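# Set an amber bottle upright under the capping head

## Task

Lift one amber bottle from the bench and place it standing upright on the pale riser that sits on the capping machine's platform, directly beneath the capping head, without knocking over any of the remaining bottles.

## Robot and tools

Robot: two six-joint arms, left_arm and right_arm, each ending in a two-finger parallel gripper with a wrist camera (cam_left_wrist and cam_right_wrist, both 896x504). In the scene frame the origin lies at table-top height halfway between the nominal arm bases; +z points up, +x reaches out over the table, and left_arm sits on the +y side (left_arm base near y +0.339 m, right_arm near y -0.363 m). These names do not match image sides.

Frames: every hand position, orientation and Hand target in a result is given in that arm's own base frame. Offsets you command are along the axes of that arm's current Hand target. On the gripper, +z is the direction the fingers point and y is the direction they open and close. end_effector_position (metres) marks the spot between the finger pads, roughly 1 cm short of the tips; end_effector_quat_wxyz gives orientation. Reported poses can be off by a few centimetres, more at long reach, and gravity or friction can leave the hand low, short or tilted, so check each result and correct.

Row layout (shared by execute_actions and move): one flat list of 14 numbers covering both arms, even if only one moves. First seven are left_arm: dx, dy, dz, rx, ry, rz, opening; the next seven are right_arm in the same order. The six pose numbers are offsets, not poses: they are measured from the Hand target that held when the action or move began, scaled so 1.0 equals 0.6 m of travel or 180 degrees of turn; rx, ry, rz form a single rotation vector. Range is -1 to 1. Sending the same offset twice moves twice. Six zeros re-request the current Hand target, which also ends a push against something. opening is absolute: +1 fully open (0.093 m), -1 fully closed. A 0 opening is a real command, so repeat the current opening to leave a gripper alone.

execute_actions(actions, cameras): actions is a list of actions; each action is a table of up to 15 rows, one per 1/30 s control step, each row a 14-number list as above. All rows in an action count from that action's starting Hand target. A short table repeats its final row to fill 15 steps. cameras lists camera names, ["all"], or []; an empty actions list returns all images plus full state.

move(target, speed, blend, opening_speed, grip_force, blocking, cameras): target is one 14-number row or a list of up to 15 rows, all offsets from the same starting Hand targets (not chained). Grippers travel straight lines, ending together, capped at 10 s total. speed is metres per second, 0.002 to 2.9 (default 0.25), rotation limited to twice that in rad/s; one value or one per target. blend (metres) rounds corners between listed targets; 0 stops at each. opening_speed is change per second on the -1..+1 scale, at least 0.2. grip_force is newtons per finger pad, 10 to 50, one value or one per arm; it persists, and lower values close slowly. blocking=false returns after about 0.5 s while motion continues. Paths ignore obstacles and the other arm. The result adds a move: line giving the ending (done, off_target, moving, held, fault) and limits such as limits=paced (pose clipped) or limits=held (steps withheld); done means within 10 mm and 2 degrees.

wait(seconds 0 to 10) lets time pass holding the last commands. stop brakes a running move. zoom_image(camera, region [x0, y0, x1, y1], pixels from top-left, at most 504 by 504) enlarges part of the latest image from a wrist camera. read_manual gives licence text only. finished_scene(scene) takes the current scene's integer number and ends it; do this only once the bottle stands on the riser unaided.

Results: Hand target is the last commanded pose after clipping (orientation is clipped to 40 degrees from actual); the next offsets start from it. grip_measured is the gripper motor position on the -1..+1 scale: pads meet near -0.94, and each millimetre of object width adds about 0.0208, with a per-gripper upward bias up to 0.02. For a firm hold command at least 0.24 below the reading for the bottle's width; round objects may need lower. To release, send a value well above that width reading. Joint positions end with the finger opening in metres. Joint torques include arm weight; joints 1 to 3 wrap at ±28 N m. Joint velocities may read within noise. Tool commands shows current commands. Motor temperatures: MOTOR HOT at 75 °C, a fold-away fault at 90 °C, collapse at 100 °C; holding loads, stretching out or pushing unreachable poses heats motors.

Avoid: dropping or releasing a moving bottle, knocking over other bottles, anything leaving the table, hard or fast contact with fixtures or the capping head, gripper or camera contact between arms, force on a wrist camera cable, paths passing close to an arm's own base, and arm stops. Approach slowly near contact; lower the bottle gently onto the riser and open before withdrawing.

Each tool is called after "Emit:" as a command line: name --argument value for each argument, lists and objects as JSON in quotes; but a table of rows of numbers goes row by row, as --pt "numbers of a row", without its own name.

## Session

Emit:
execute_actions --actions '[]'

Scene clock: 0.00 s.
left_arm: end_effector_position=(+0.2546, -0.1529, +0.1788) grip_measured=+1.000 end_effector_quat_wxyz=(+0.466, +0.205, +0.860, +0.047) | right_arm: end_effector_position=(+0.2865, -0.0449, +0.2727) grip_measured=+1.000 end_effector_quat_wxyz=(+0.479, +0.203, +0.759, -0.392)
Joint positions: left_arm=[-0.857 0.971 0.697 -0.463 -0.58 -0.127 0.093] | right_arm=[0.432 1.152 0.973 -0.723 1.268 0.454 0.093]
Joint velocities: within noise
Joint torques (N m): no reading
Motor temperatures (°C): left_arm=[23 24 24 23 21 23 21] | right_arm=[21 25 26 24 24 21 21]
Heat: left arm: 24 °C; right arm: 26 °C.
Hand target: left_arm +0.2559, -0.1544, +0.1849; +0.472, +0.201, +0.857, +0.043 | right_arm +0.2871, -0.0449, +0.2803; +0.488, +0.212, +0.753, -0.386
Tool commands: left_gripper/opening=+1.0 right_gripper/opening=+1.0
camera_calibration:
cam_left_wrist: T_world_to_cam=[[-0.294867, -0.917627, -0.266485, -0.0178685], [-0.780402, 0.392195, -0.486986, 0.384663], [0.551386, 0.0643697, -0.831763, 0.110071], [0, 0, 0, 1]] pos_world=[0.234231, -0.174345, 0.274117]
cam_right_wrist: T_world_to_cam=[[-0.677793, -0.626757, 0.384411, 0.0613745], [-0.648531, 0.263298, -0.7142, 0.434258], [0.346415, -0.733383, -0.584933, 0.112509], [0, 0, 0, 1]] pos_world=[0.284254, 0.00664005, 0.352364]

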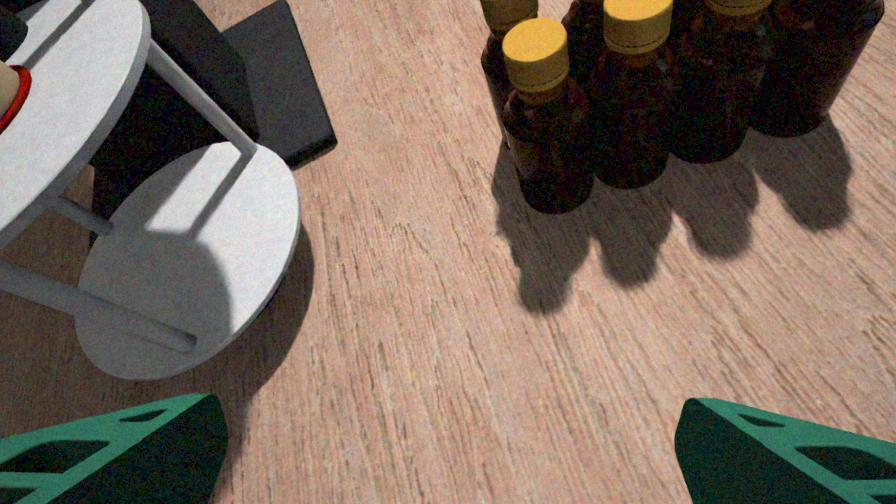

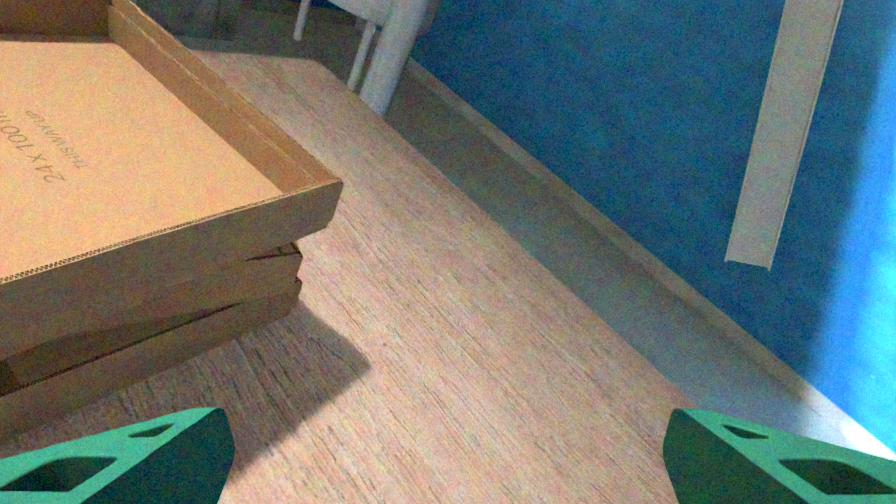

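Emit:
move --target '[-0.1055, -0.0265, 0.2175, 0.1334, -0.2444, -0.0364, 0.1, -0.431, 0.4825, -0.4682, -0.7784, -0.2174, 0.0567, 1]' --speed 0.45 --cameras '["all"]'

Emit:
zoom_image --camera "cam_right_wrist" --region '[400, 270, 620, 490]'

Scene clock: 7.27 s.
left_arm: end_effector_position=(+0.3835, -0.2072, +0.1206) grip_measured=+0.102 end_effector_quat_wxyz=(+0.652, +0.251, +0.678, -0.228) | right_arm: end_effector_position=(+0.4433, +0.3672, +0.4582) grip_measured=+1.000 end_effector_quat_wxyz=(+0.547, -0.426, +0.455, +0.559)
Joint positions: left_arm=[-0.375 1.886 0.47 1.369 0.315 0.033 0.05] | right_arm=[0.433 2.189 2.182 0.486 -1.067 0.471 0.093]
Joint torques (N m): left_arm=[0.31 -7.05 6 3.63 0.14 -0.2] | right_arm=[0.29 -9.61 8.95 1.8 0.21 -0.04]
Heat: left arm: 26 °C; right arm: 27 °C.
Hand target: left_arm +0.3889, -0.2087, +0.1591; +0.707, +0.246, +0.619, -0.236 | right_arm +0.4399, +0.3685, +0.4681; +0.558, -0.435, +0.436, +0.557
Off the commanded pose: left_arm 0.039 m, 9 deg | right_arm 0.011 m, 3 deg.
move: off_target (left_arm, right_arm)
camera_calibration:
cam_left_wrist: T_world_to_cam=[[-0.630786, -0.775932, -0.00622407, 0.081561], [-0.34573, 0.28822, -0.892972, 0.339015], [0.69468, -0.561123, -0.450068, -0.23651], [0, 0, 0, 1]] pos_world=[0.332954, -0.167137, 0.196793]
cam_right_wrist: T_world_to_cam=[[0.998618, 0.00973294, -0.0516519, -0.422362], [-0.0487687, -0.194921, -0.979606, 0.583916], [-0.0196025, 0.980771, -0.194176, -0.177233], [0, 0, 0, 1]] pos_world=[0.446781, 0.291753, 0.515777]

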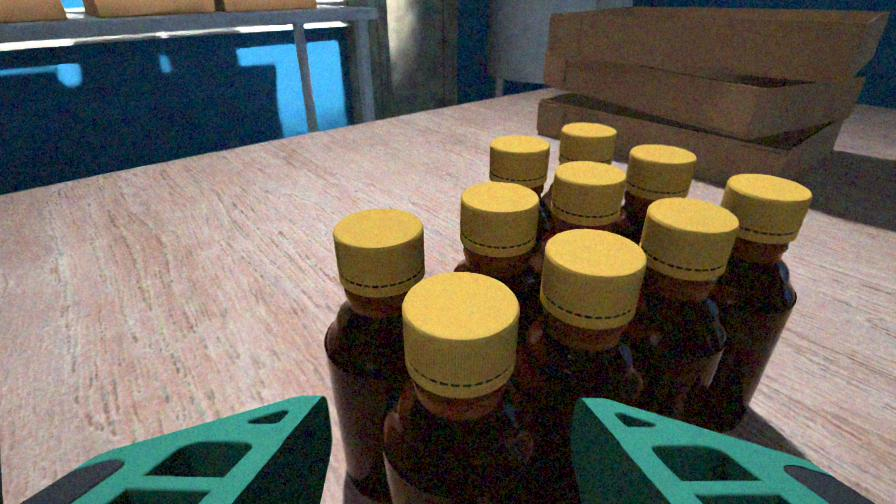

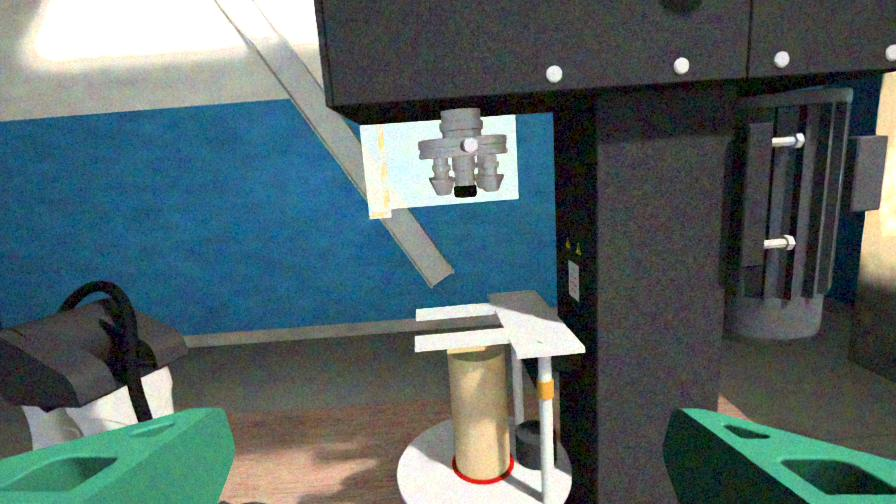

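Scaled by 2.291 from the camera's 896x504 image, which has a finer 1280x720 frame.

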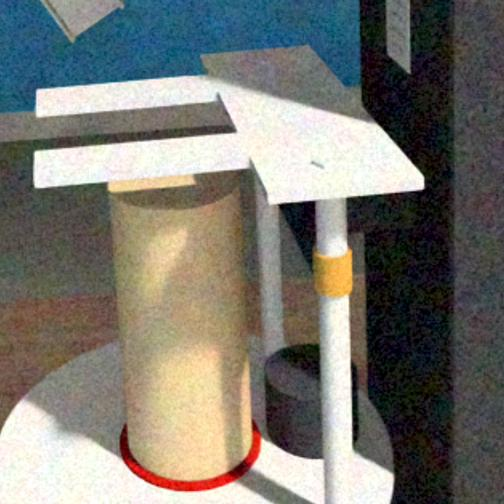

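Emit:
move --target '[0.0437, -0.0097, 0.0555, 0, 0.0095, -0.0055, 0.05, 0, 0, 0, 0, 0, 0, 1]' --speed 0.1 --cameras '["cam_left_wrist"]'

Scene clock: 12.47 s.
left_arm: end_effector_position=(+0.4086, -0.2310, +0.1038) grip_measured=+0.052 end_effector_quat_wxyz=(+0.648, +0.253, +0.680, -0.233) | right_arm: end_effector_position=(+0.4433, +0.3672, +0.4583) grip_measured=+1.000 end_effector_quat_wxyz=(+0.547, -0.426, +0.456, +0.559)
Joint positions: left_arm=[-0.412 2.029 0.604 1.369 0.288 0.026 0.048] | right_arm=[0.433 2.189 2.182 0.486 -1.067 0.471 0.093]
Joint torques (N m): left_arm=[-1.05 -8.01 5.85 3.39 -0.08 -0.16] | right_arm=[0.35 -9.59 9.01 1.82 0.2 -0.06]
Motor temperatures (°C): left_arm=[23 25 26 29 21 23 21] | right_arm=[21 28 28 26 24 21 21]
Heat: left arm: 29 °C; right arm: 28 °C.
Hand target: left_arm +0.4137, -0.2353, +0.1366; +0.696, +0.244, +0.632, -0.239 | right_arm +0.4399, +0.3685, +0.4680; +0.558, -0.435, +0.436, +0.557
Off the commanded pose: left_arm 0.033 m, 8 deg | right_arm 0.010 m, 3 deg.
move: off_target (left_arm, right_arm)
camera_calibration:
cam_left_wrist: T_world_to_cam=[[-0.638533, -0.769594, 0.00130022, 0.0827605], [-0.352663, 0.291102, -0.889319, 0.342584], [0.684036, -0.568318, -0.457286, -0.271417], [0, 0, 0, 1]] pos_world=[0.359321, -0.190286, 0.180443]
Images, in order (width x height): cam_left_wrist 896x504.

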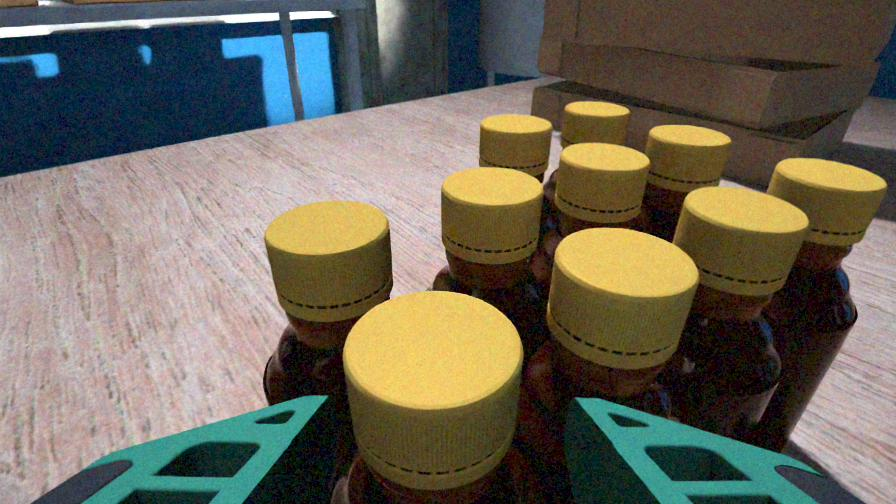

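Emit:
move --target '[-0.0135, 0.0055, -0.003, 0, -0.0165, 0, 0.05, 0, 0, 0, 0, 0, 0, 1]' --speed 0.08 --cameras '["cam_left_wrist"]'

Scene clock: 15.43 s.
left_arm: end_effector_position=(+0.4086, -0.2308, +0.0991) grip_measured=+0.052 end_effector_quat_wxyz=(+0.643, +0.249, +0.684, -0.236) | right_arm: end_effector_position=(+0.4433, +0.3672, +0.4583) grip_measured=+1.000 end_effector_quat_wxyz=(+0.547, -0.426, +0.456, +0.559)
Joint positions: left_arm=[-0.412 2.042 0.604 1.374 0.287 0.015 0.048] | right_arm=[0.433 2.189 2.182 0.486 -1.067 0.471 0.093]
Joint torques (N m): left_arm=[0.02 -8.16 5.16 4.04 0.02 -0.19] | right_arm=[0.29 -9.59 9.03 1.8 0.2 -0.05]
Heat: left arm: 30 °C; right arm: 29 °C.
Hand target: left_arm +0.4137, -0.2314, +0.1446; +0.712, +0.238, +0.614, -0.245 | right_arm +0.4399, +0.3685, +0.4680; +0.558, -0.435, +0.436, +0.557
Off the commanded pose: left_arm 0.046 m, 11 deg | right_arm 0.010 m, 3 deg.
move: off_target (left_arm, right_arm)
camera_calibration:
cam_left_wrist: T_world_to_cam=[[-0.637395, -0.770394, 0.014885, 0.0807909], [-0.366073, 0.285764, -0.885624, 0.34231], [0.678025, -0.569941, -0.464165, -0.270723], [0, 0, 0, 1]] pos_world=[0.360363, -0.189875, 0.176295]
Images, in order (width x height): cam_left_wrist 896x504.

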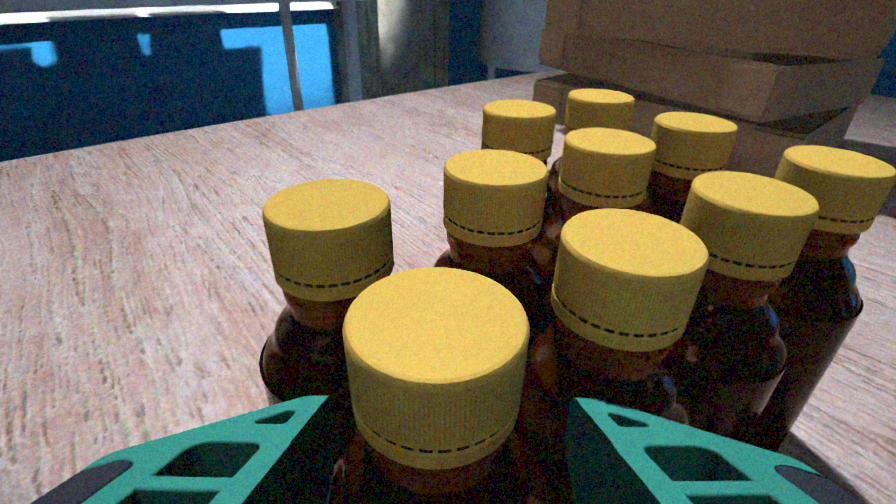

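Emit:
move --pt "-0.0367 0.0113 -0.0003 0 0.0195 0 0.05 0 0 0 0 0 0 1" --pt "0.0187 0.0058 -0.0075 0 0.0195 0 0.05 0 0 0 0 0 0 1" --speed '[0.12, 0.08]' --cameras '["cam_left_wrist"]'

Scene clock: 18.27 s.
left_arm: end_effector_position=(+0.4141, -0.2251, +0.1053) grip_measured=+0.052 end_effector_quat_wxyz=(+0.650, +0.244, +0.681, -0.233) | right_arm: end_effector_position=(+0.4433, +0.3672, +0.4583) grip_measured=+1.000 end_effector_quat_wxyz=(+0.547, -0.426, +0.456, +0.559)
Joint positions: left_arm=[-0.394 2.032 0.613 1.369 0.294 0.015 0.048] | right_arm=[0.433 2.189 2.182 0.486 -1.067 0.471 0.093]
Joint torques (N m): left_arm=[-0.12 -8.42 4.08 3.39 0.04 0.03] | right_arm=[0.32 -9.59 8.98 1.8 0.19 -0.07]
Heat: left arm: 32 °C; right arm: 30 °C.
Hand target: left_arm +0.4140, -0.2264, +0.1331; +0.693, +0.245, +0.635, -0.237 | right_arm +0.4399, +0.3685, +0.4680; +0.558, -0.435, +0.436, +0.557
Off the commanded pose: left_arm 0.028 m, 7 deg | right_arm 0.010 m, 3 deg.
move: off_target (left_arm, right_arm)
camera_calibration:
cam_left_wrist: T_world_to_cam=[[-0.628586, -0.77765, 0.0118154, 0.08365], [-0.358453, 0.276193, -0.891756, 0.343451], [0.690211, -0.56478, -0.452362, -0.273386], [0, 0, 0, 1]] pos_world=[0.364386, -0.184212, 0.181617]
Images, in order (width x height): cam_left_wrist 896x504.

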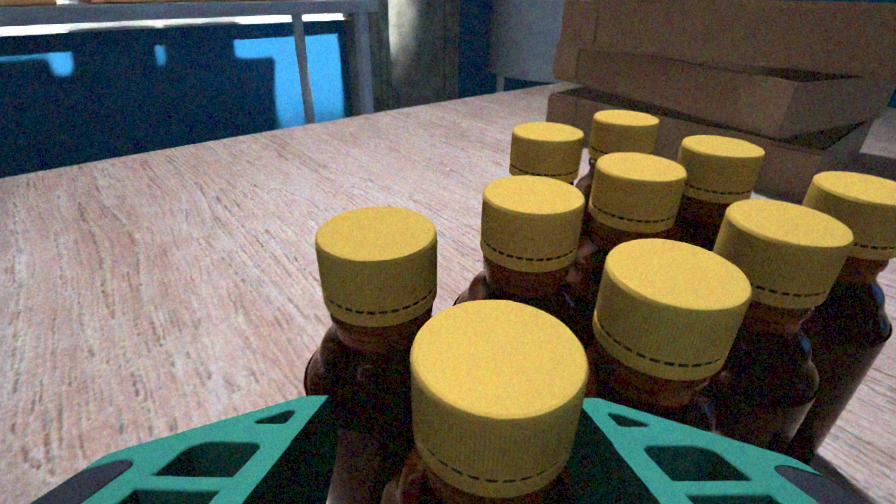

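Emit:
move --pt "-0.065 -0.0092 0.007 0 -0.015 0 0.05 0 0 0 0 0 0 1" --pt "-0.0202 -0.0108 0.0037 0 -0.015 0 0.05 0 0 0 0 0 0 1" --speed '[0.12, 0.08]' --cameras '["cam_left_wrist"]'

Scene clock: 21.93 s.
left_arm: end_effector_position=(+0.4112, -0.2306, +0.1088) grip_measured=+0.052 end_effector_quat_wxyz=(+0.652, +0.248, +0.676, -0.237) | right_arm: end_effector_position=(+0.4433, +0.3672, +0.4583) grip_measured=+1.000 end_effector_quat_wxyz=(+0.547, -0.426, +0.456, +0.559)
Joint positions: left_arm=[-0.409 2.026 0.613 1.374 0.291 0.014 0.048] | right_arm=[0.433 2.189 2.182 0.486 -1.067 0.471 0.093]
Joint torques (N m): left_arm=[-1.01 -8.43 4.22 3.78 -0.12 -0.13] | right_arm=[0.29 -9.62 9.01 1.82 0.21 -0.06]
Heat: left arm: 33 °C; right arm: 31 °C.
Hand target: left_arm +0.4106, -0.2326, +0.1451; +0.708, +0.240, +0.619, -0.243 | right_arm +0.4399, +0.3685, +0.4680; +0.558, -0.435, +0.436, +0.557
Off the commanded pose: left_arm 0.036 m, 9 deg | right_arm 0.010 m, 3 deg.
move: off_target (left_arm, right_arm)
camera_calibration:
cam_left_wrist: T_world_to_cam=[[-0.63729, -0.770564, 0.00962204, 0.0830221], [-0.347627, 0.276314, -0.895994, 0.343088], [0.687763, -0.574353, -0.443961, -0.275125], [0, 0, 0, 1]] pos_world=[0.361397, -0.188845, 0.184461]
Images, in order (width x height): cam_left_wrist 896x504.

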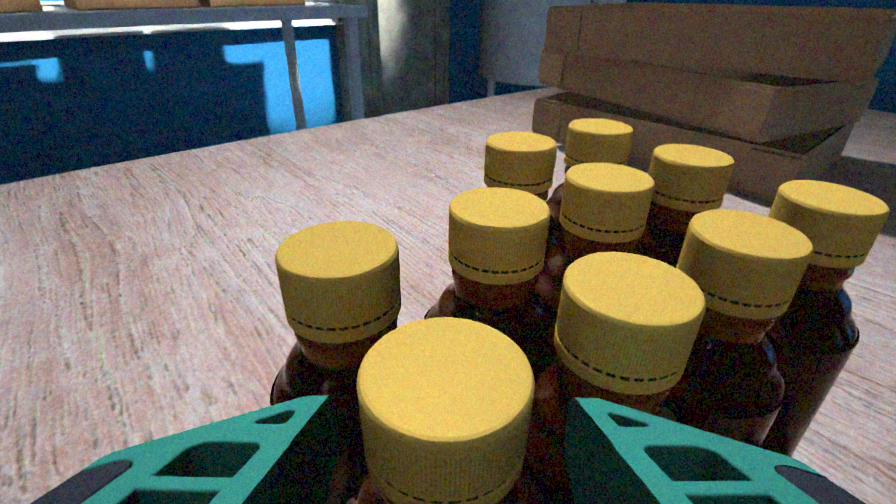

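Emit:
move --target '[-0.02, 0.002, 0.002, 0, 0, 0, 0.05, 0, 0, 0, 0, 0, 0, 1]' --speed 0.1 --cameras '["cam_left_wrist"]'

Scene clock: 23.67 s.
left_arm: end_effector_position=(+0.4112, -0.2306, +0.1149) grip_measured=+0.052 end_effector_quat_wxyz=(+0.657, +0.247, +0.672, -0.237) | right_arm: end_effector_position=(+0.4433, +0.3672, +0.4583) grip_measured=+1.000 end_effector_quat_wxyz=(+0.547, -0.426, +0.456, +0.559)
Joint positions: left_arm=[-0.409 2.012 0.613 1.372 0.291 0.014 0.048] | right_arm=[0.433 2.189 2.182 0.486 -1.067 0.471 0.093]
Joint torques (N m): left_arm=[-0.83 -11.37 4.56 3.33 -0.05 -0.17] | right_arm=[0.25 -9.62 9.01 1.81 0.22 -0.07]
Motor temperatures (°C): left_arm=[23 26 26 34 21 23 21] | right_arm=[21 31 29 27 24 21 21]
Heat: left arm: 34 °C; right arm: 31 °C.
Hand target: left_arm +0.4108, -0.2319, +0.1572; +0.708, +0.240, +0.618, -0.243 | right_arm +0.4399, +0.3685, +0.4680; +0.558, -0.435, +0.436, +0.557
Off the commanded pose: left_arm 0.042 m, 9 deg | right_arm 0.010 m, 3 deg.
move: off_target (left_arm, right_arm)
camera_calibration:
cam_left_wrist: T_world_to_cam=[[-0.637365, -0.770539, 0.00600299, 0.0833364], [-0.336936, 0.271679, -0.901479, 0.34376], [0.692994, -0.576594, -0.432781, -0.276366], [0, 0, 0, 1]] pos_world=[0.36046, -0.18853, 0.189786]
Images, in order (width x height): cam_left_wrist 896x504.

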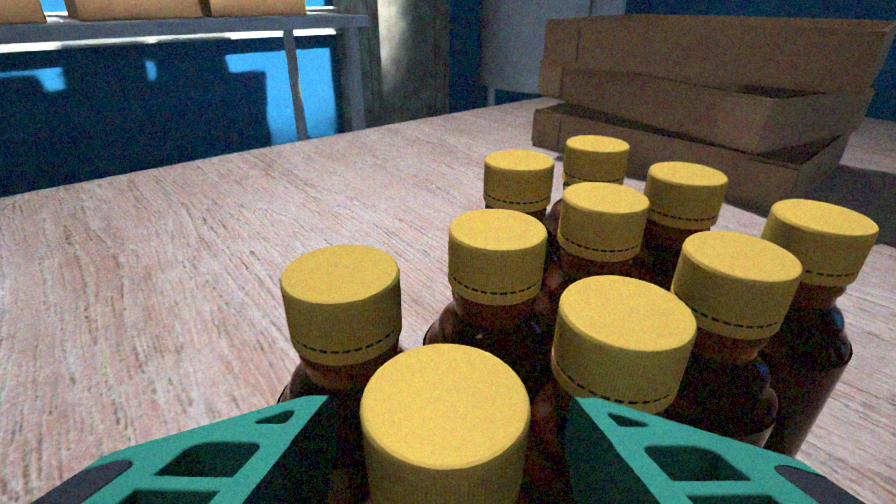

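Emit:
move --pt "0 0 0 0 0 0 -0.6 0 0 0 0 0 0 1" --pt "-0.1322 0.0053 0.0162 0 0 0 -0.6 0 0 0 0 0 0 1" --pt "-0.5032 0.029 -0.1018 -0.1108 0.0034 0.008 -0.6 0 0 0 0 0 0 1" --pt "-0.5647 0.2662 -0.2703 -0.2215 0.0068 0.016 -0.6 0 0 0 0 0 0 1" --blend '[0, 0.03, 0.05, 0]' --speed '[0.1, 0.12, 0.2, 0.2]' --opening_speed 0.5 --cameras '["all"]'

Scene clock: 32.47 s.
left_arm: end_effector_position=(+0.3553, +0.0102, +0.4417) grip_measured=-0.490 end_effector_quat_wxyz=(+0.709, +0.001, +0.705, +0.005) | right_arm: end_effector_position=(+0.4433, +0.3672, +0.4583) grip_measured=+1.000 end_effector_quat_wxyz=(+0.547, -0.426, +0.456, +0.559)
Joint positions: left_arm=[0.05 1.022 1.196 -0.169 0.046 0.008 0.022] | right_arm=[0.433 2.189 2.182 0.486 -1.067 0.471 0.093]
Joint torques (N m): left_arm=[0.23 -3.22 10.59 2.78 0.07 -0.14] | right_arm=[0.32 -9.54 9.02 1.8 0.2 -0.06]
Heat: left arm: 35 °C; right arm: 34 °C.
Hand target: left_arm +0.3507, +0.0105, +0.4799; +0.746, +0.002, +0.666, +0.002 | right_arm +0.4399, +0.3685, +0.4680; +0.558, -0.435, +0.436, +0.557
Off the commanded pose: left_arm 0.039 m, 6 deg | right_arm 0.010 m, 3 deg.
move: off_target (left_arm, right_arm)
camera_calibration:
cam_left_wrist: T_world_to_cam=[[0.0127058, -0.99991, 0.00420103, 0.00352125], [-0.404627, -0.00898349, -0.914438, 0.586708], [0.914393, 0.00991879, -0.404705, -0.0543384], [0, 0, 0, 1]] pos_world=[0.28704, 0.00933059, 0.514502]
cam_right_wrist: T_world_to_cam=[[0.998597, 0.0099777, -0.052, -0.422239], [-0.0490663, -0.194742, -0.979626, 0.584106], [-0.019901, 0.980804, -0.19398, -0.177191], [0, 0, 0, 1]] pos_world=[0.446781, 0.291753, 0.515877]

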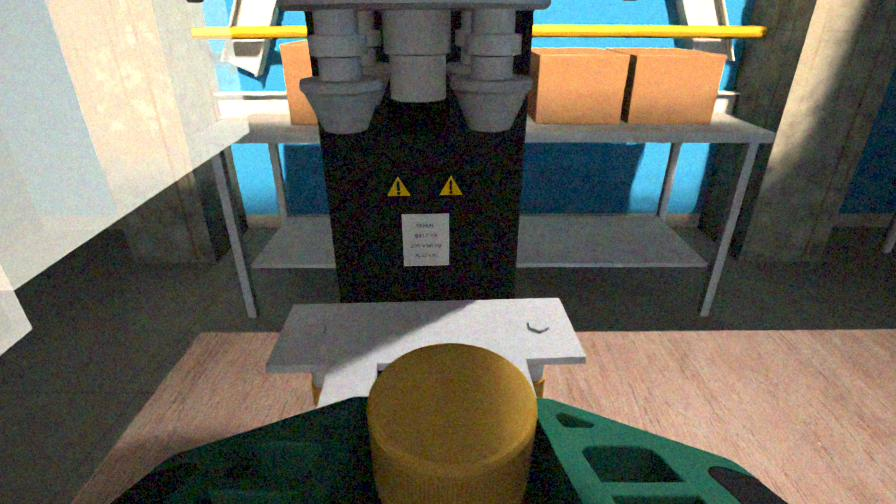

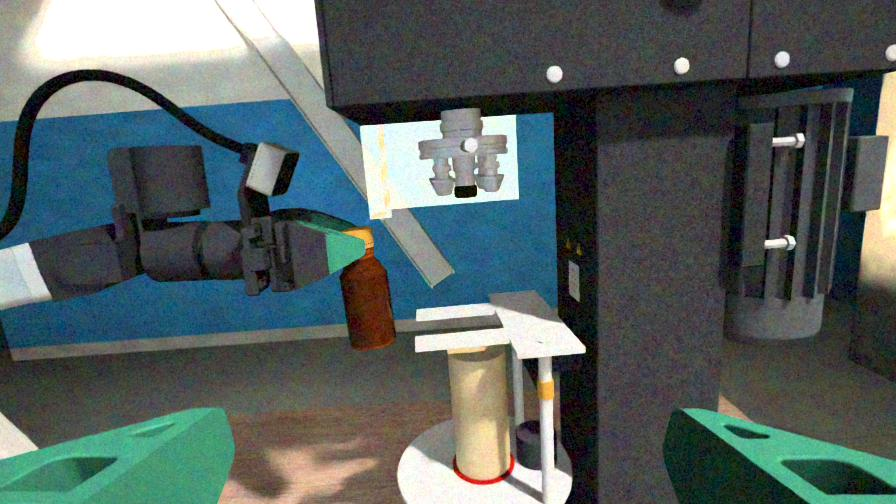

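Emit:
execute_actions --actions '[]'

Scene clock: 34.60 s.
left_arm: end_effector_position=(+0.3553, +0.0101, +0.4417) grip_measured=-0.490 end_effector_quat_wxyz=(+0.709, +0.001, +0.705, +0.004) | right_arm: end_effector_position=(+0.4433, +0.3672, +0.4583) grip_measured=+1.000 end_effector_quat_wxyz=(+0.547, -0.426, +0.456, +0.559)
Joint positions: left_arm=[0.05 1.022 1.196 -0.169 0.046 0.008 0.022] | right_arm=[0.433 2.189 2.182 0.486 -1.067 0.471 0.093]
Joint velocities: within noise
Joint torques (N m): left_arm=[0.01 -2.99 10.65 2.76 0.05 -0.14] | right_arm=[0.28 -9.62 8.99 1.8 0.21 -0.06]
Motor temperatures (°C): left_arm=[23 27 28 36 21 23 21] | right_arm=[21 34 30 28 24 21 21]
Heat: left arm: 36 °C; right arm: 34 °C.
Hand target: left_arm +0.3507, +0.0105, +0.4799; +0.746, +0.002, +0.666, +0.002 | right_arm +0.4399, +0.3685, +0.4680; +0.558, -0.435, +0.436, +0.557
Tool commands: left_gripper/opening=-0.6 right_gripper/opening=+1.0
Off the commanded pose: left_arm 0.039 m, 6 deg | right_arm 0.010 m, 3 deg.
camera_calibration:
cam_left_wrist: T_world_to_cam=[[0.0123371, -0.999913, 0.00459342, 0.00342853], [-0.404629, -0.00919311, -0.914435, 0.586709], [0.914398, 0.0094228, -0.404707, -0.0543338], [0, 0, 0, 1]] pos_world=[0.28704, 0.00933389, 0.514502]
cam_right_wrist: T_world_to_cam=[[0.998597, 0.0099777, -0.052, -0.422239], [-0.0490663, -0.194742, -0.979626, 0.584106], [-0.019901, 0.980804, -0.19398, -0.177191], [0, 0, 0, 1]] pos_world=[0.446781, 0.291753, 0.515877]

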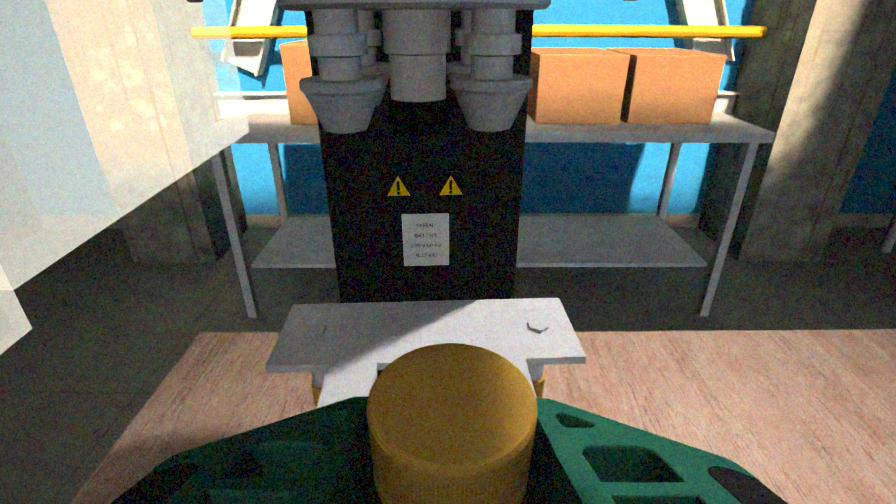

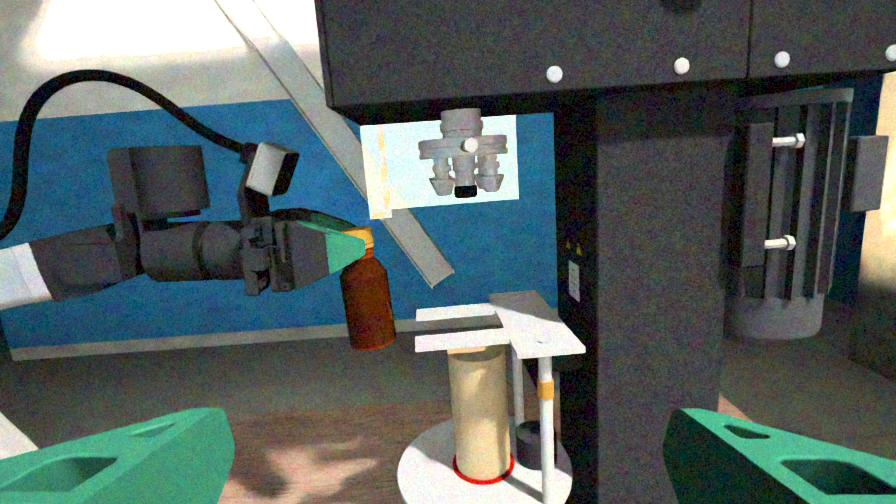

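Emit:
zoom_image --camera "cam_left_wrist" --region '[250, 280, 610, 420]'

Emit:
zoom_image --camera "cam_left_wrist" --region '[290, 0, 550, 140]'

Scaled by 1.400 from the camera's 896x504 image, which has a finer 1280x720 frame.

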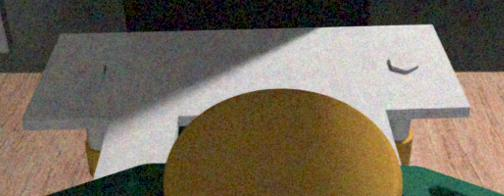

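Scaled by 1.938 from the camera's 896x504 image, which has a finer 1280x720 frame.

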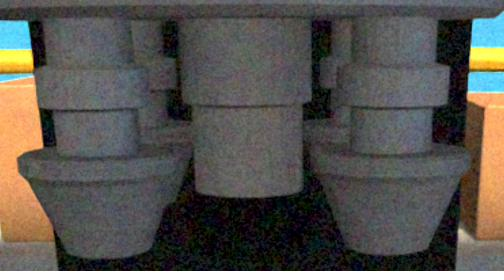

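Emit:
move --target '[-0.0028, 0.0175, 0.0339, -0.0138, 0.006, 0.0016, -0.6, 0, 0, 0, 0, 0, 0, 1]' --speed 0.1 --cameras '["cam_left_wrist", "cam_right_wrist"]'

Scene clock: 41.10 s.
left_arm: end_effector_position=(+0.3755, +0.0159, +0.4432) grip_measured=-0.490 end_effector_quat_wxyz=(+0.701, -0.006, +0.713, +0.011) | right_arm: end_effector_position=(+0.4433, +0.3672, +0.4583) grip_measured=+1.000 end_effector_quat_wxyz=(+0.547, -0.426, +0.456, +0.559)
Joint positions: left_arm=[0.058 1.104 1.264 -0.178 0.034 0.008 0.022] | right_arm=[0.433 2.189 2.182 0.486 -1.067 0.471 0.093]
Joint torques (N m): left_arm=[0.64 -4.03 11.03 2.79 -0.17 -0.09] | right_arm=[0.28 -9.69 9.01 1.81 0.21 -0.06]
Heat: left arm: 37 °C; right arm: 35 °C.
Hand target: left_arm +0.3707, +0.0210, +0.4840; +0.740, -0.013, +0.672, +0.019 | right_arm +0.4399, +0.3685, +0.4680; +0.558, -0.435, +0.436, +0.557
Off the commanded pose: left_arm 0.041 m, 7 deg | right_arm 0.010 m, 3 deg.
move: off_target (left_arm, right_arm)
camera_calibration:
cam_left_wrist: T_world_to_cam=[[0.0318919, -0.999477, 0.00527416, 0.00133012], [-0.425841, -0.0183616, -0.904611, 0.600024], [0.904236, 0.0266038, -0.426204, -0.0592179], [0, 0, 0, 1]] pos_world=[0.30902, 0.0139222, 0.517543]
cam_right_wrist: T_world_to_cam=[[0.998597, 0.0099777, -0.052, -0.422239], [-0.0490663, -0.194742, -0.979626, 0.584106], [-0.019901, 0.980804, -0.19398, -0.177191], [0, 0, 0, 1]] pos_world=[0.446781, 0.291753, 0.515877]

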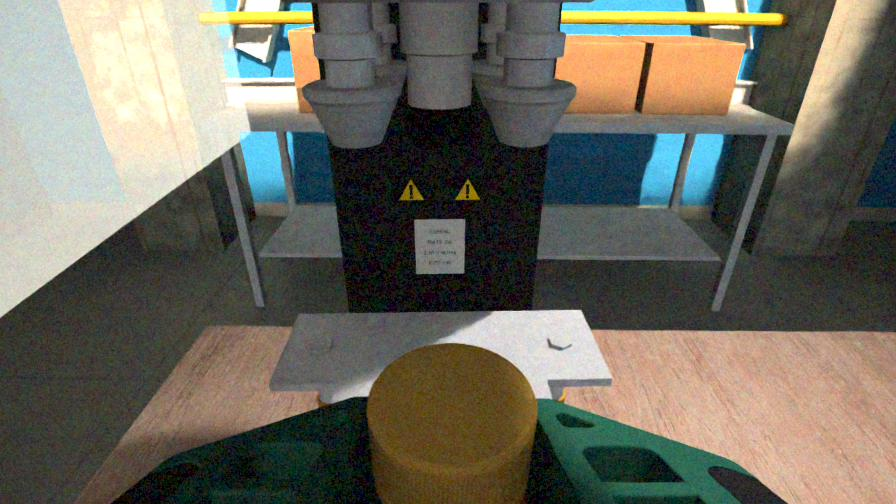

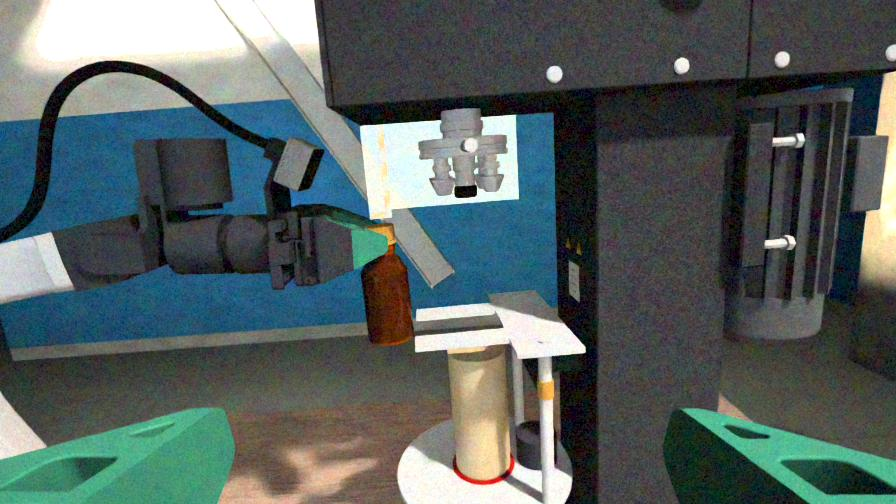

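Emit:
move --target '[-0.0018, 0.0036, 0.0506, 0, 0, 0, -0.6, 0, 0, 0, 0, 0, 0, 1]' --speed 0.1 --cameras '["cam_left_wrist", "cam_right_wrist"]'

Scene clock: 44.73 s.
left_arm: end_effector_position=(+0.4033, +0.0201, +0.4388) grip_measured=-0.490 end_effector_quat_wxyz=(+0.689, -0.009, +0.724, +0.012) | right_arm: end_effector_position=(+0.4433, +0.3672, +0.4583) grip_measured=+1.000 end_effector_quat_wxyz=(+0.547, -0.426, +0.456, +0.559)
Joint positions: left_arm=[0.064 1.208 1.335 -0.176 0.034 0.008 0.022] | right_arm=[0.433 2.189 2.182 0.486 -1.067 0.471 0.093]
Joint torques (N m): left_arm=[0.59 -5.01 11.06 3.12 -0.07 -0.15] | right_arm=[0.38 -9.68 9.01 1.81 0.19 -0.06]
Heat: left arm: 37 °C; right arm: 36 °C.
Hand target: left_arm +0.4006, +0.0244, +0.4881; +0.740, -0.013, +0.672, +0.019 | right_arm +0.4399, +0.3685, +0.4680; +0.558, -0.435, +0.436, +0.557
Off the commanded pose: left_arm 0.050 m, 8 deg | right_arm 0.010 m, 3 deg.
move: off_target (left_arm, right_arm)
camera_calibration:
cam_left_wrist: T_world_to_cam=[[0.0385307, -0.999239, 0.00600884, 0.00161031], [-0.454027, -0.0228634, -0.890695, 0.613333], [0.890155, 0.0315909, -0.454562, -0.068317], [0, 0, 0, 1]] pos_world=[0.33922, 0.0177901, 0.515228]
cam_right_wrist: T_world_to_cam=[[0.998597, 0.0099777, -0.052, -0.422239], [-0.0490663, -0.194742, -0.979626, 0.584106], [-0.019901, 0.980804, -0.19398, -0.177191], [0, 0, 0, 1]] pos_world=[0.446781, 0.291753, 0.515877]

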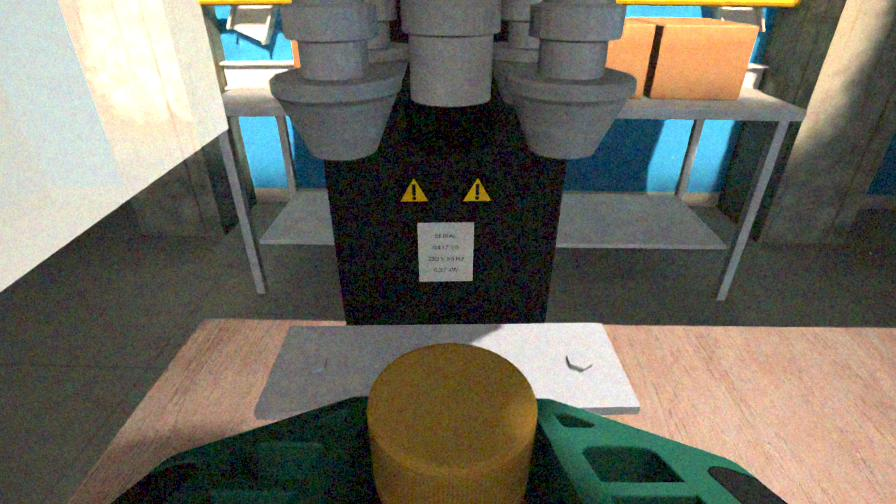

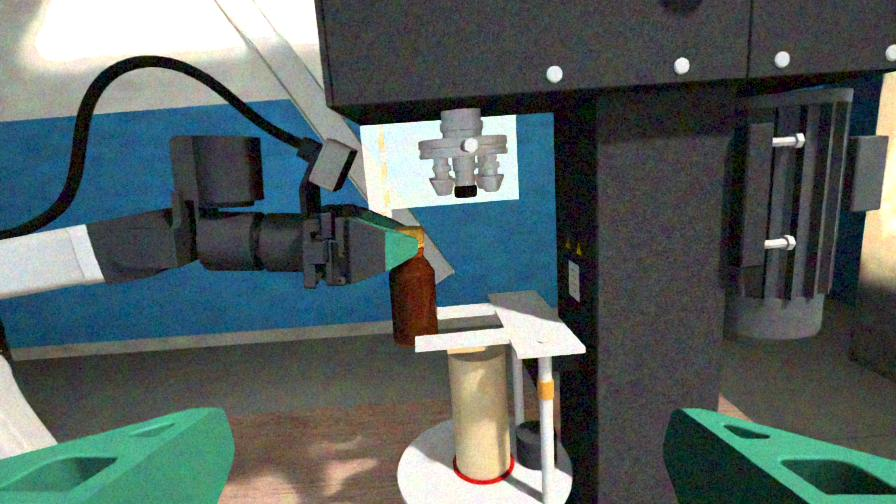

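Emit:
move --target '[-0.0027, -0.0018, 0.0588, 0, -0.008, 0, -0.6, 0, 0, 0, 0, 0, 0, 1]' --speed 0.08 --cameras '["cam_left_wrist", "cam_right_wrist"]'

Scene clock: 47.43 s.
left_arm: end_effector_position=(+0.4373, +0.0223, +0.4438) grip_measured=-0.490 end_effector_quat_wxyz=(+0.698, -0.008, +0.716, +0.013) | right_arm: end_effector_position=(+0.4433, +0.3672, +0.4583) grip_measured=+1.000 end_effector_quat_wxyz=(+0.547, -0.426, +0.456, +0.559)
Joint positions: left_arm=[0.064 1.327 1.41 -0.106 0.034 0.008 0.022] | right_arm=[0.433 2.189 2.182 0.486 -1.067 0.471 0.093]
Joint torques (N m): left_arm=[-0.16 -6.09 11.15 3.05 -0.17 -0.12] | right_arm=[0.29 -9.72 8.95 1.8 0.22 -0.07]
Heat: left arm: 38 °C; right arm: 36 °C.
Hand target: left_arm +0.4357, +0.0248, +0.4928; +0.748, -0.012, +0.663, +0.019 | right_arm +0.4399, +0.3685, +0.4680; +0.558, -0.435, +0.436, +0.557
Off the commanded pose: left_arm 0.049 m, 8 deg | right_arm 0.010 m, 3 deg.
move: off_target (left_arm, right_arm)
camera_calibration:
cam_left_wrist: T_world_to_cam=[[0.0383624, -0.999249, 0.00542337, 0.00281253], [-0.431163, -0.0214485, -0.902019, 0.628303], [0.901458, 0.0322653, -0.431662, -0.11154], [0, 0, 0, 1]] pos_world=[0.371342, 0.0198855, 0.518579]
cam_right_wrist: T_world_to_cam=[[0.998597, 0.0099777, -0.052, -0.422239], [-0.0490663, -0.194742, -0.979626, 0.584106], [-0.019901, 0.980804, -0.19398, -0.177191], [0, 0, 0, 1]] pos_world=[0.446781, 0.291753, 0.515877]

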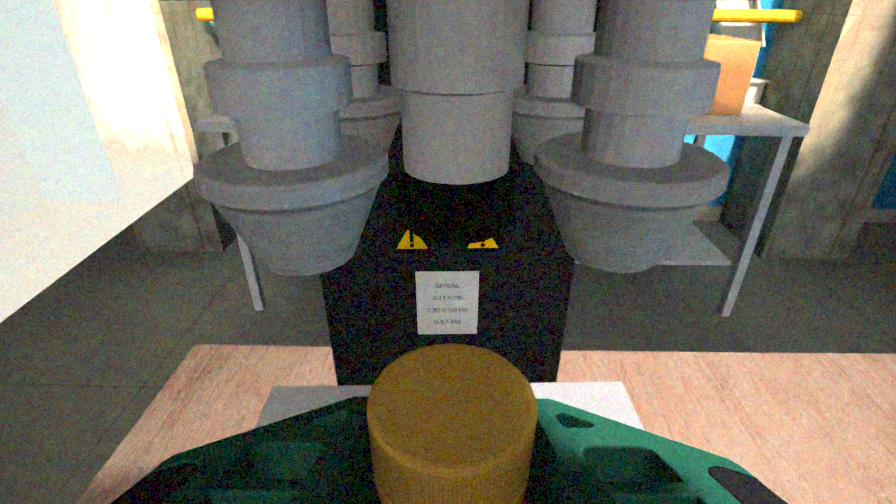

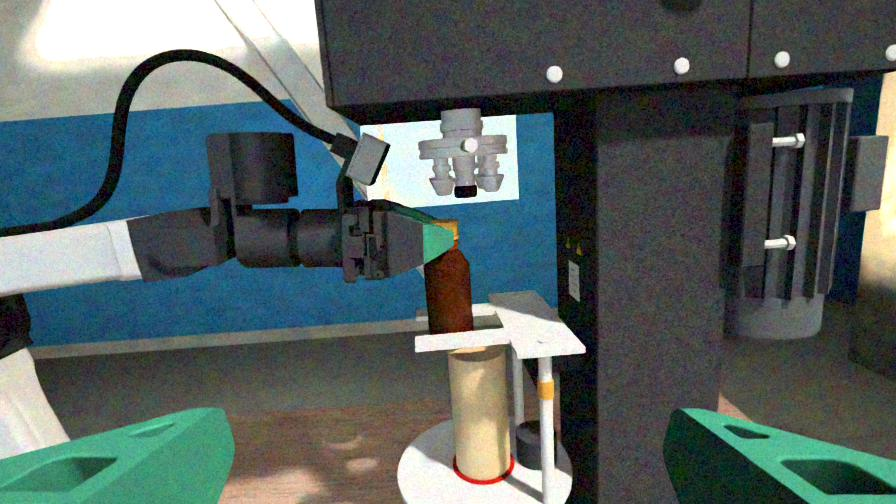

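Emit:
zoom_image --camera "cam_right_wrist" --region '[390, 200, 590, 380]'

Scaled by 2.520 from the camera's 896x504 image, which has a finer 1280x720 frame.

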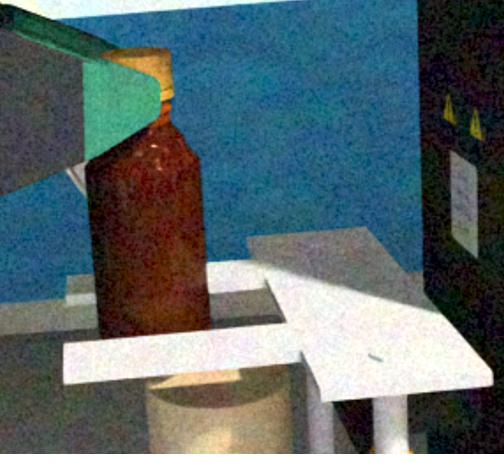

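Emit:
move --target '[0.0148, -0.0032, 0.0392, 0, -0.004, 0, -0.6, 0, 0, 0, 0, 0, 0, 1]' --speed 0.06 --cameras '["cam_left_wrist", "cam_right_wrist"]'

Emit:
zoom_image --camera "cam_right_wrist" --region '[390, 200, 590, 380]'

Scene clock: 52.20 s.
left_arm: end_effector_position=(+0.4611, +0.0251, +0.4372) grip_measured=-0.490 end_effector_quat_wxyz=(+0.702, -0.011, +0.712, +0.016) | right_arm: end_effector_position=(+0.4433, +0.3672, +0.4583) grip_measured=+1.000 end_effector_quat_wxyz=(+0.547, -0.426, +0.456, +0.559)
Joint positions: left_arm=[0.064 1.404 1.43 -0.039 0.027 0.008 0.022] | right_arm=[0.433 2.189 2.182 0.486 -1.067 0.471 0.093]
Joint torques (N m): left_arm=[-0.9 -6.5 11.41 3.18 -0.19 -0.15] | right_arm=[0.32 -9.63 9.02 1.81 0.22 -0.07]
Motor temperatures (°C): left_arm=[23 27 33 39 21 23 22] | right_arm=[21 37 31 29 24 21 21]
Heat: left arm: 39 °C; right arm: 37 °C.
Hand target: left_arm +0.4600, +0.0241, +0.4870; +0.752, -0.012, +0.658, +0.019 | right_arm +0.4399, +0.3685, +0.4680; +0.558, -0.435, +0.436, +0.557
Off the commanded pose: left_arm 0.050 m, 8 deg | right_arm 0.010 m, 3 deg.
move: off_target (left_arm, right_arm)
camera_calibration:
cam_left_wrist: T_world_to_cam=[[0.0455503, -0.99895, 0.0049884, 0.00151037], [-0.420719, -0.0237127, -0.906881, 0.629984], [0.906047, 0.03921, -0.421358, -0.142638], [0, 0, 0, 1]] pos_world=[0.394214, 0.0220402, 0.511211]
cam_right_wrist: T_world_to_cam=[[0.998597, 0.0099777, -0.052, -0.422239], [-0.0490663, -0.194742, -0.979626, 0.584106], [-0.019901, 0.980804, -0.19398, -0.177191], [0, 0, 0, 1]] pos_world=[0.446781, 0.291753, 0.515877]

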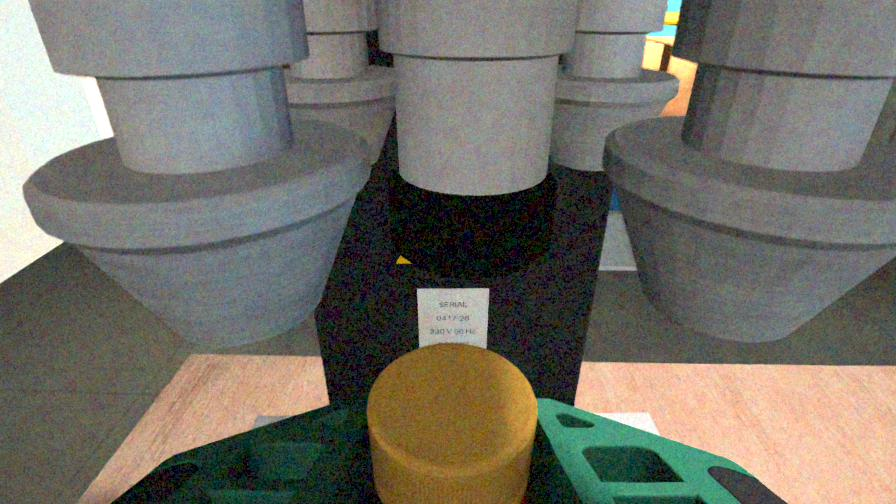

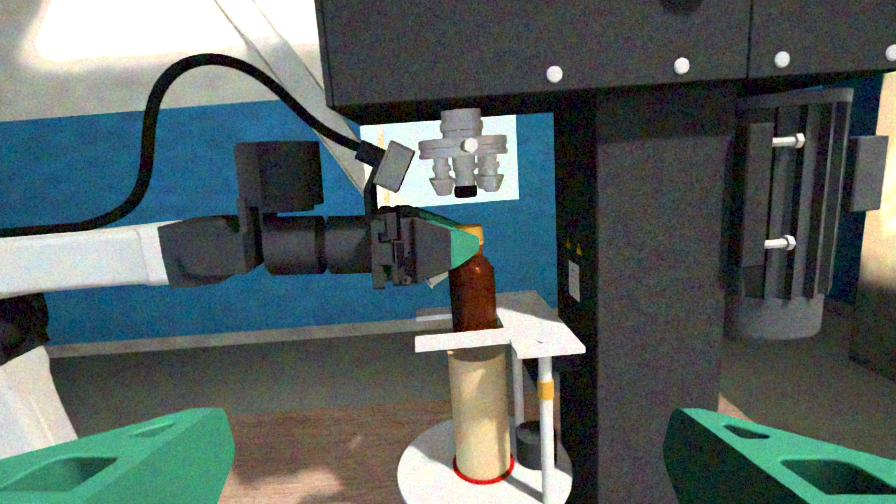

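Scaled by 2.520 from the camera's 896x504 image, which has a finer 1280x720 frame.

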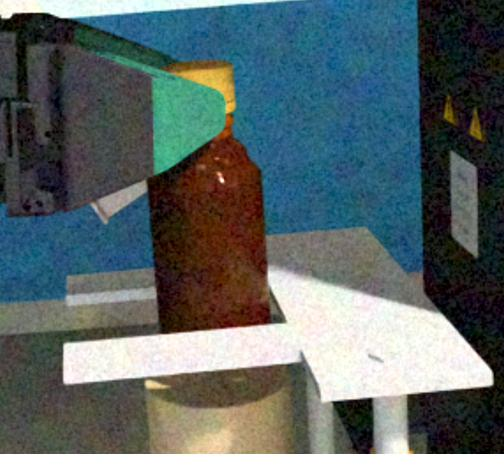

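Emit:
move --target '[0.0164, -0.0101, -0.0027, 0, 0.003, 0, -0.6, 0, 0, 0, 0, 0, 0, 1]' --speed 0.04 --cameras '["cam_left_wrist", "cam_right_wrist"]'

Emit:
zoom_image --camera "cam_right_wrist" --region '[390, 120, 590, 380]'

Scene clock: 54.70 s.
left_arm: end_effector_position=(+0.4614, +0.0196, +0.4408) grip_measured=-0.490 end_effector_quat_wxyz=(+0.708, -0.011, +0.706, +0.016) | right_arm: end_effector_position=(+0.4433, +0.3672, +0.4583) grip_measured=+1.000 end_effector_quat_wxyz=(+0.547, -0.426, +0.456, +0.559)
Joint positions: left_arm=[0.045 1.404 1.43 -0.024 0.007 0.008 0.022] | right_arm=[0.433 2.189 2.182 0.486 -1.067 0.471 0.093]
Joint torques (N m): left_arm=[-0.88 -7.04 8.99 3.11 -0.19 -0.13] | right_arm=[0.27 -9.57 9.03 1.81 0.2 -0.06]
Heat: left arm: 39 °C; right arm: 37 °C.
Hand target: left_arm +0.4600, +0.0182, +0.4770; +0.749, -0.013, +0.662, +0.019 | right_arm +0.4399, +0.3685, +0.4680; +0.558, -0.435, +0.436, +0.557
Off the commanded pose: left_arm 0.036 m, 7 deg | right_arm 0.010 m, 3 deg.
move: off_target (left_arm, right_arm)
camera_calibration:
cam_left_wrist: T_world_to_cam=[[0.0462532, -0.998918, 0.00474471, -0.00412221], [-0.407195, -0.0231913, -0.913047, 0.629748], [0.912169, 0.0402993, -0.407828, -0.150028], [0, 0, 0, 1]] pos_world=[0.393472, 0.016533, 0.513823]
cam_right_wrist: T_world_to_cam=[[0.998597, 0.0099777, -0.052, -0.422239], [-0.0490663, -0.194742, -0.979626, 0.584106], [-0.019901, 0.980804, -0.19398, -0.177191], [0, 0, 0, 1]] pos_world=[0.446781, 0.291753, 0.515877]

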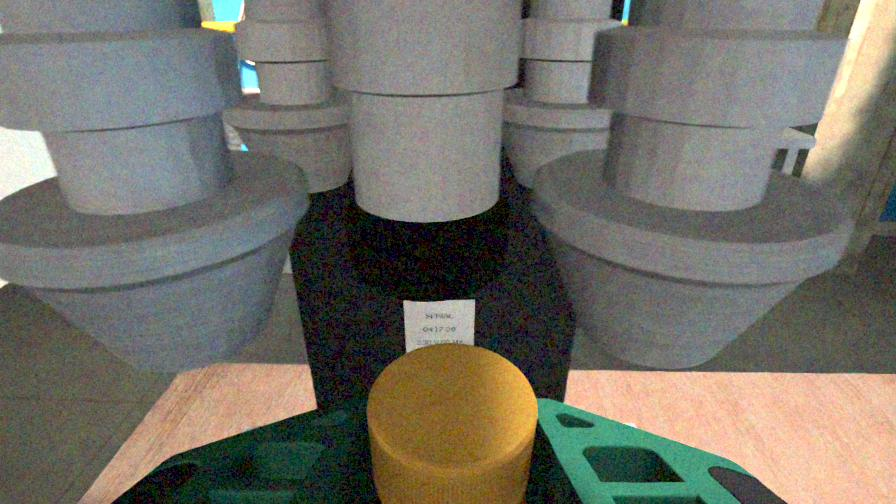

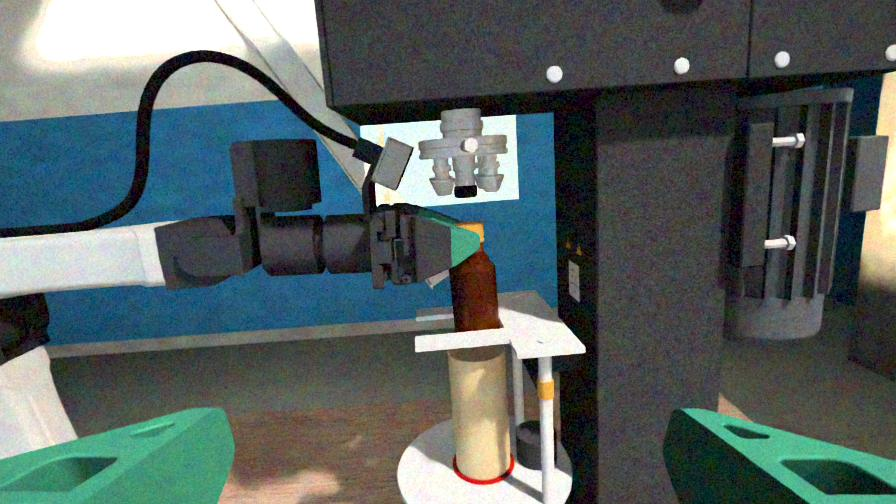

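Scaled by 1.938 from the camera's 896x504 image, which has a finer 1280x720 frame.

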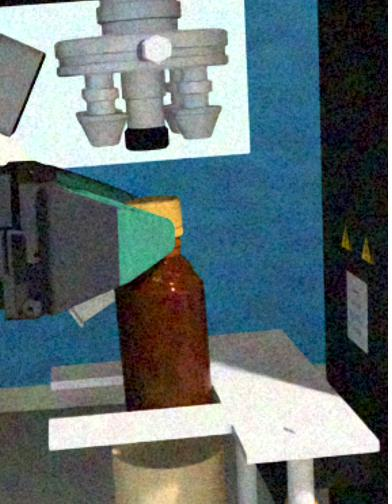

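Emit:
zoom_image --camera "cam_left_wrist" --region '[300, 130, 560, 300]'

Scaled by 1.938 from the camera's 896x504 image, which has a finer 1280x720 frame.

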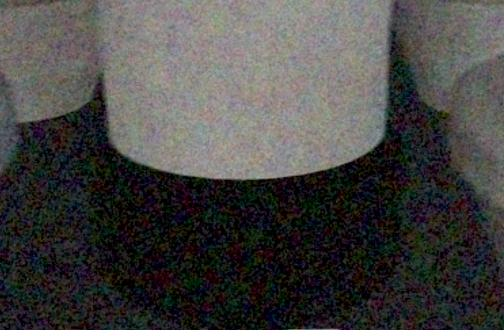

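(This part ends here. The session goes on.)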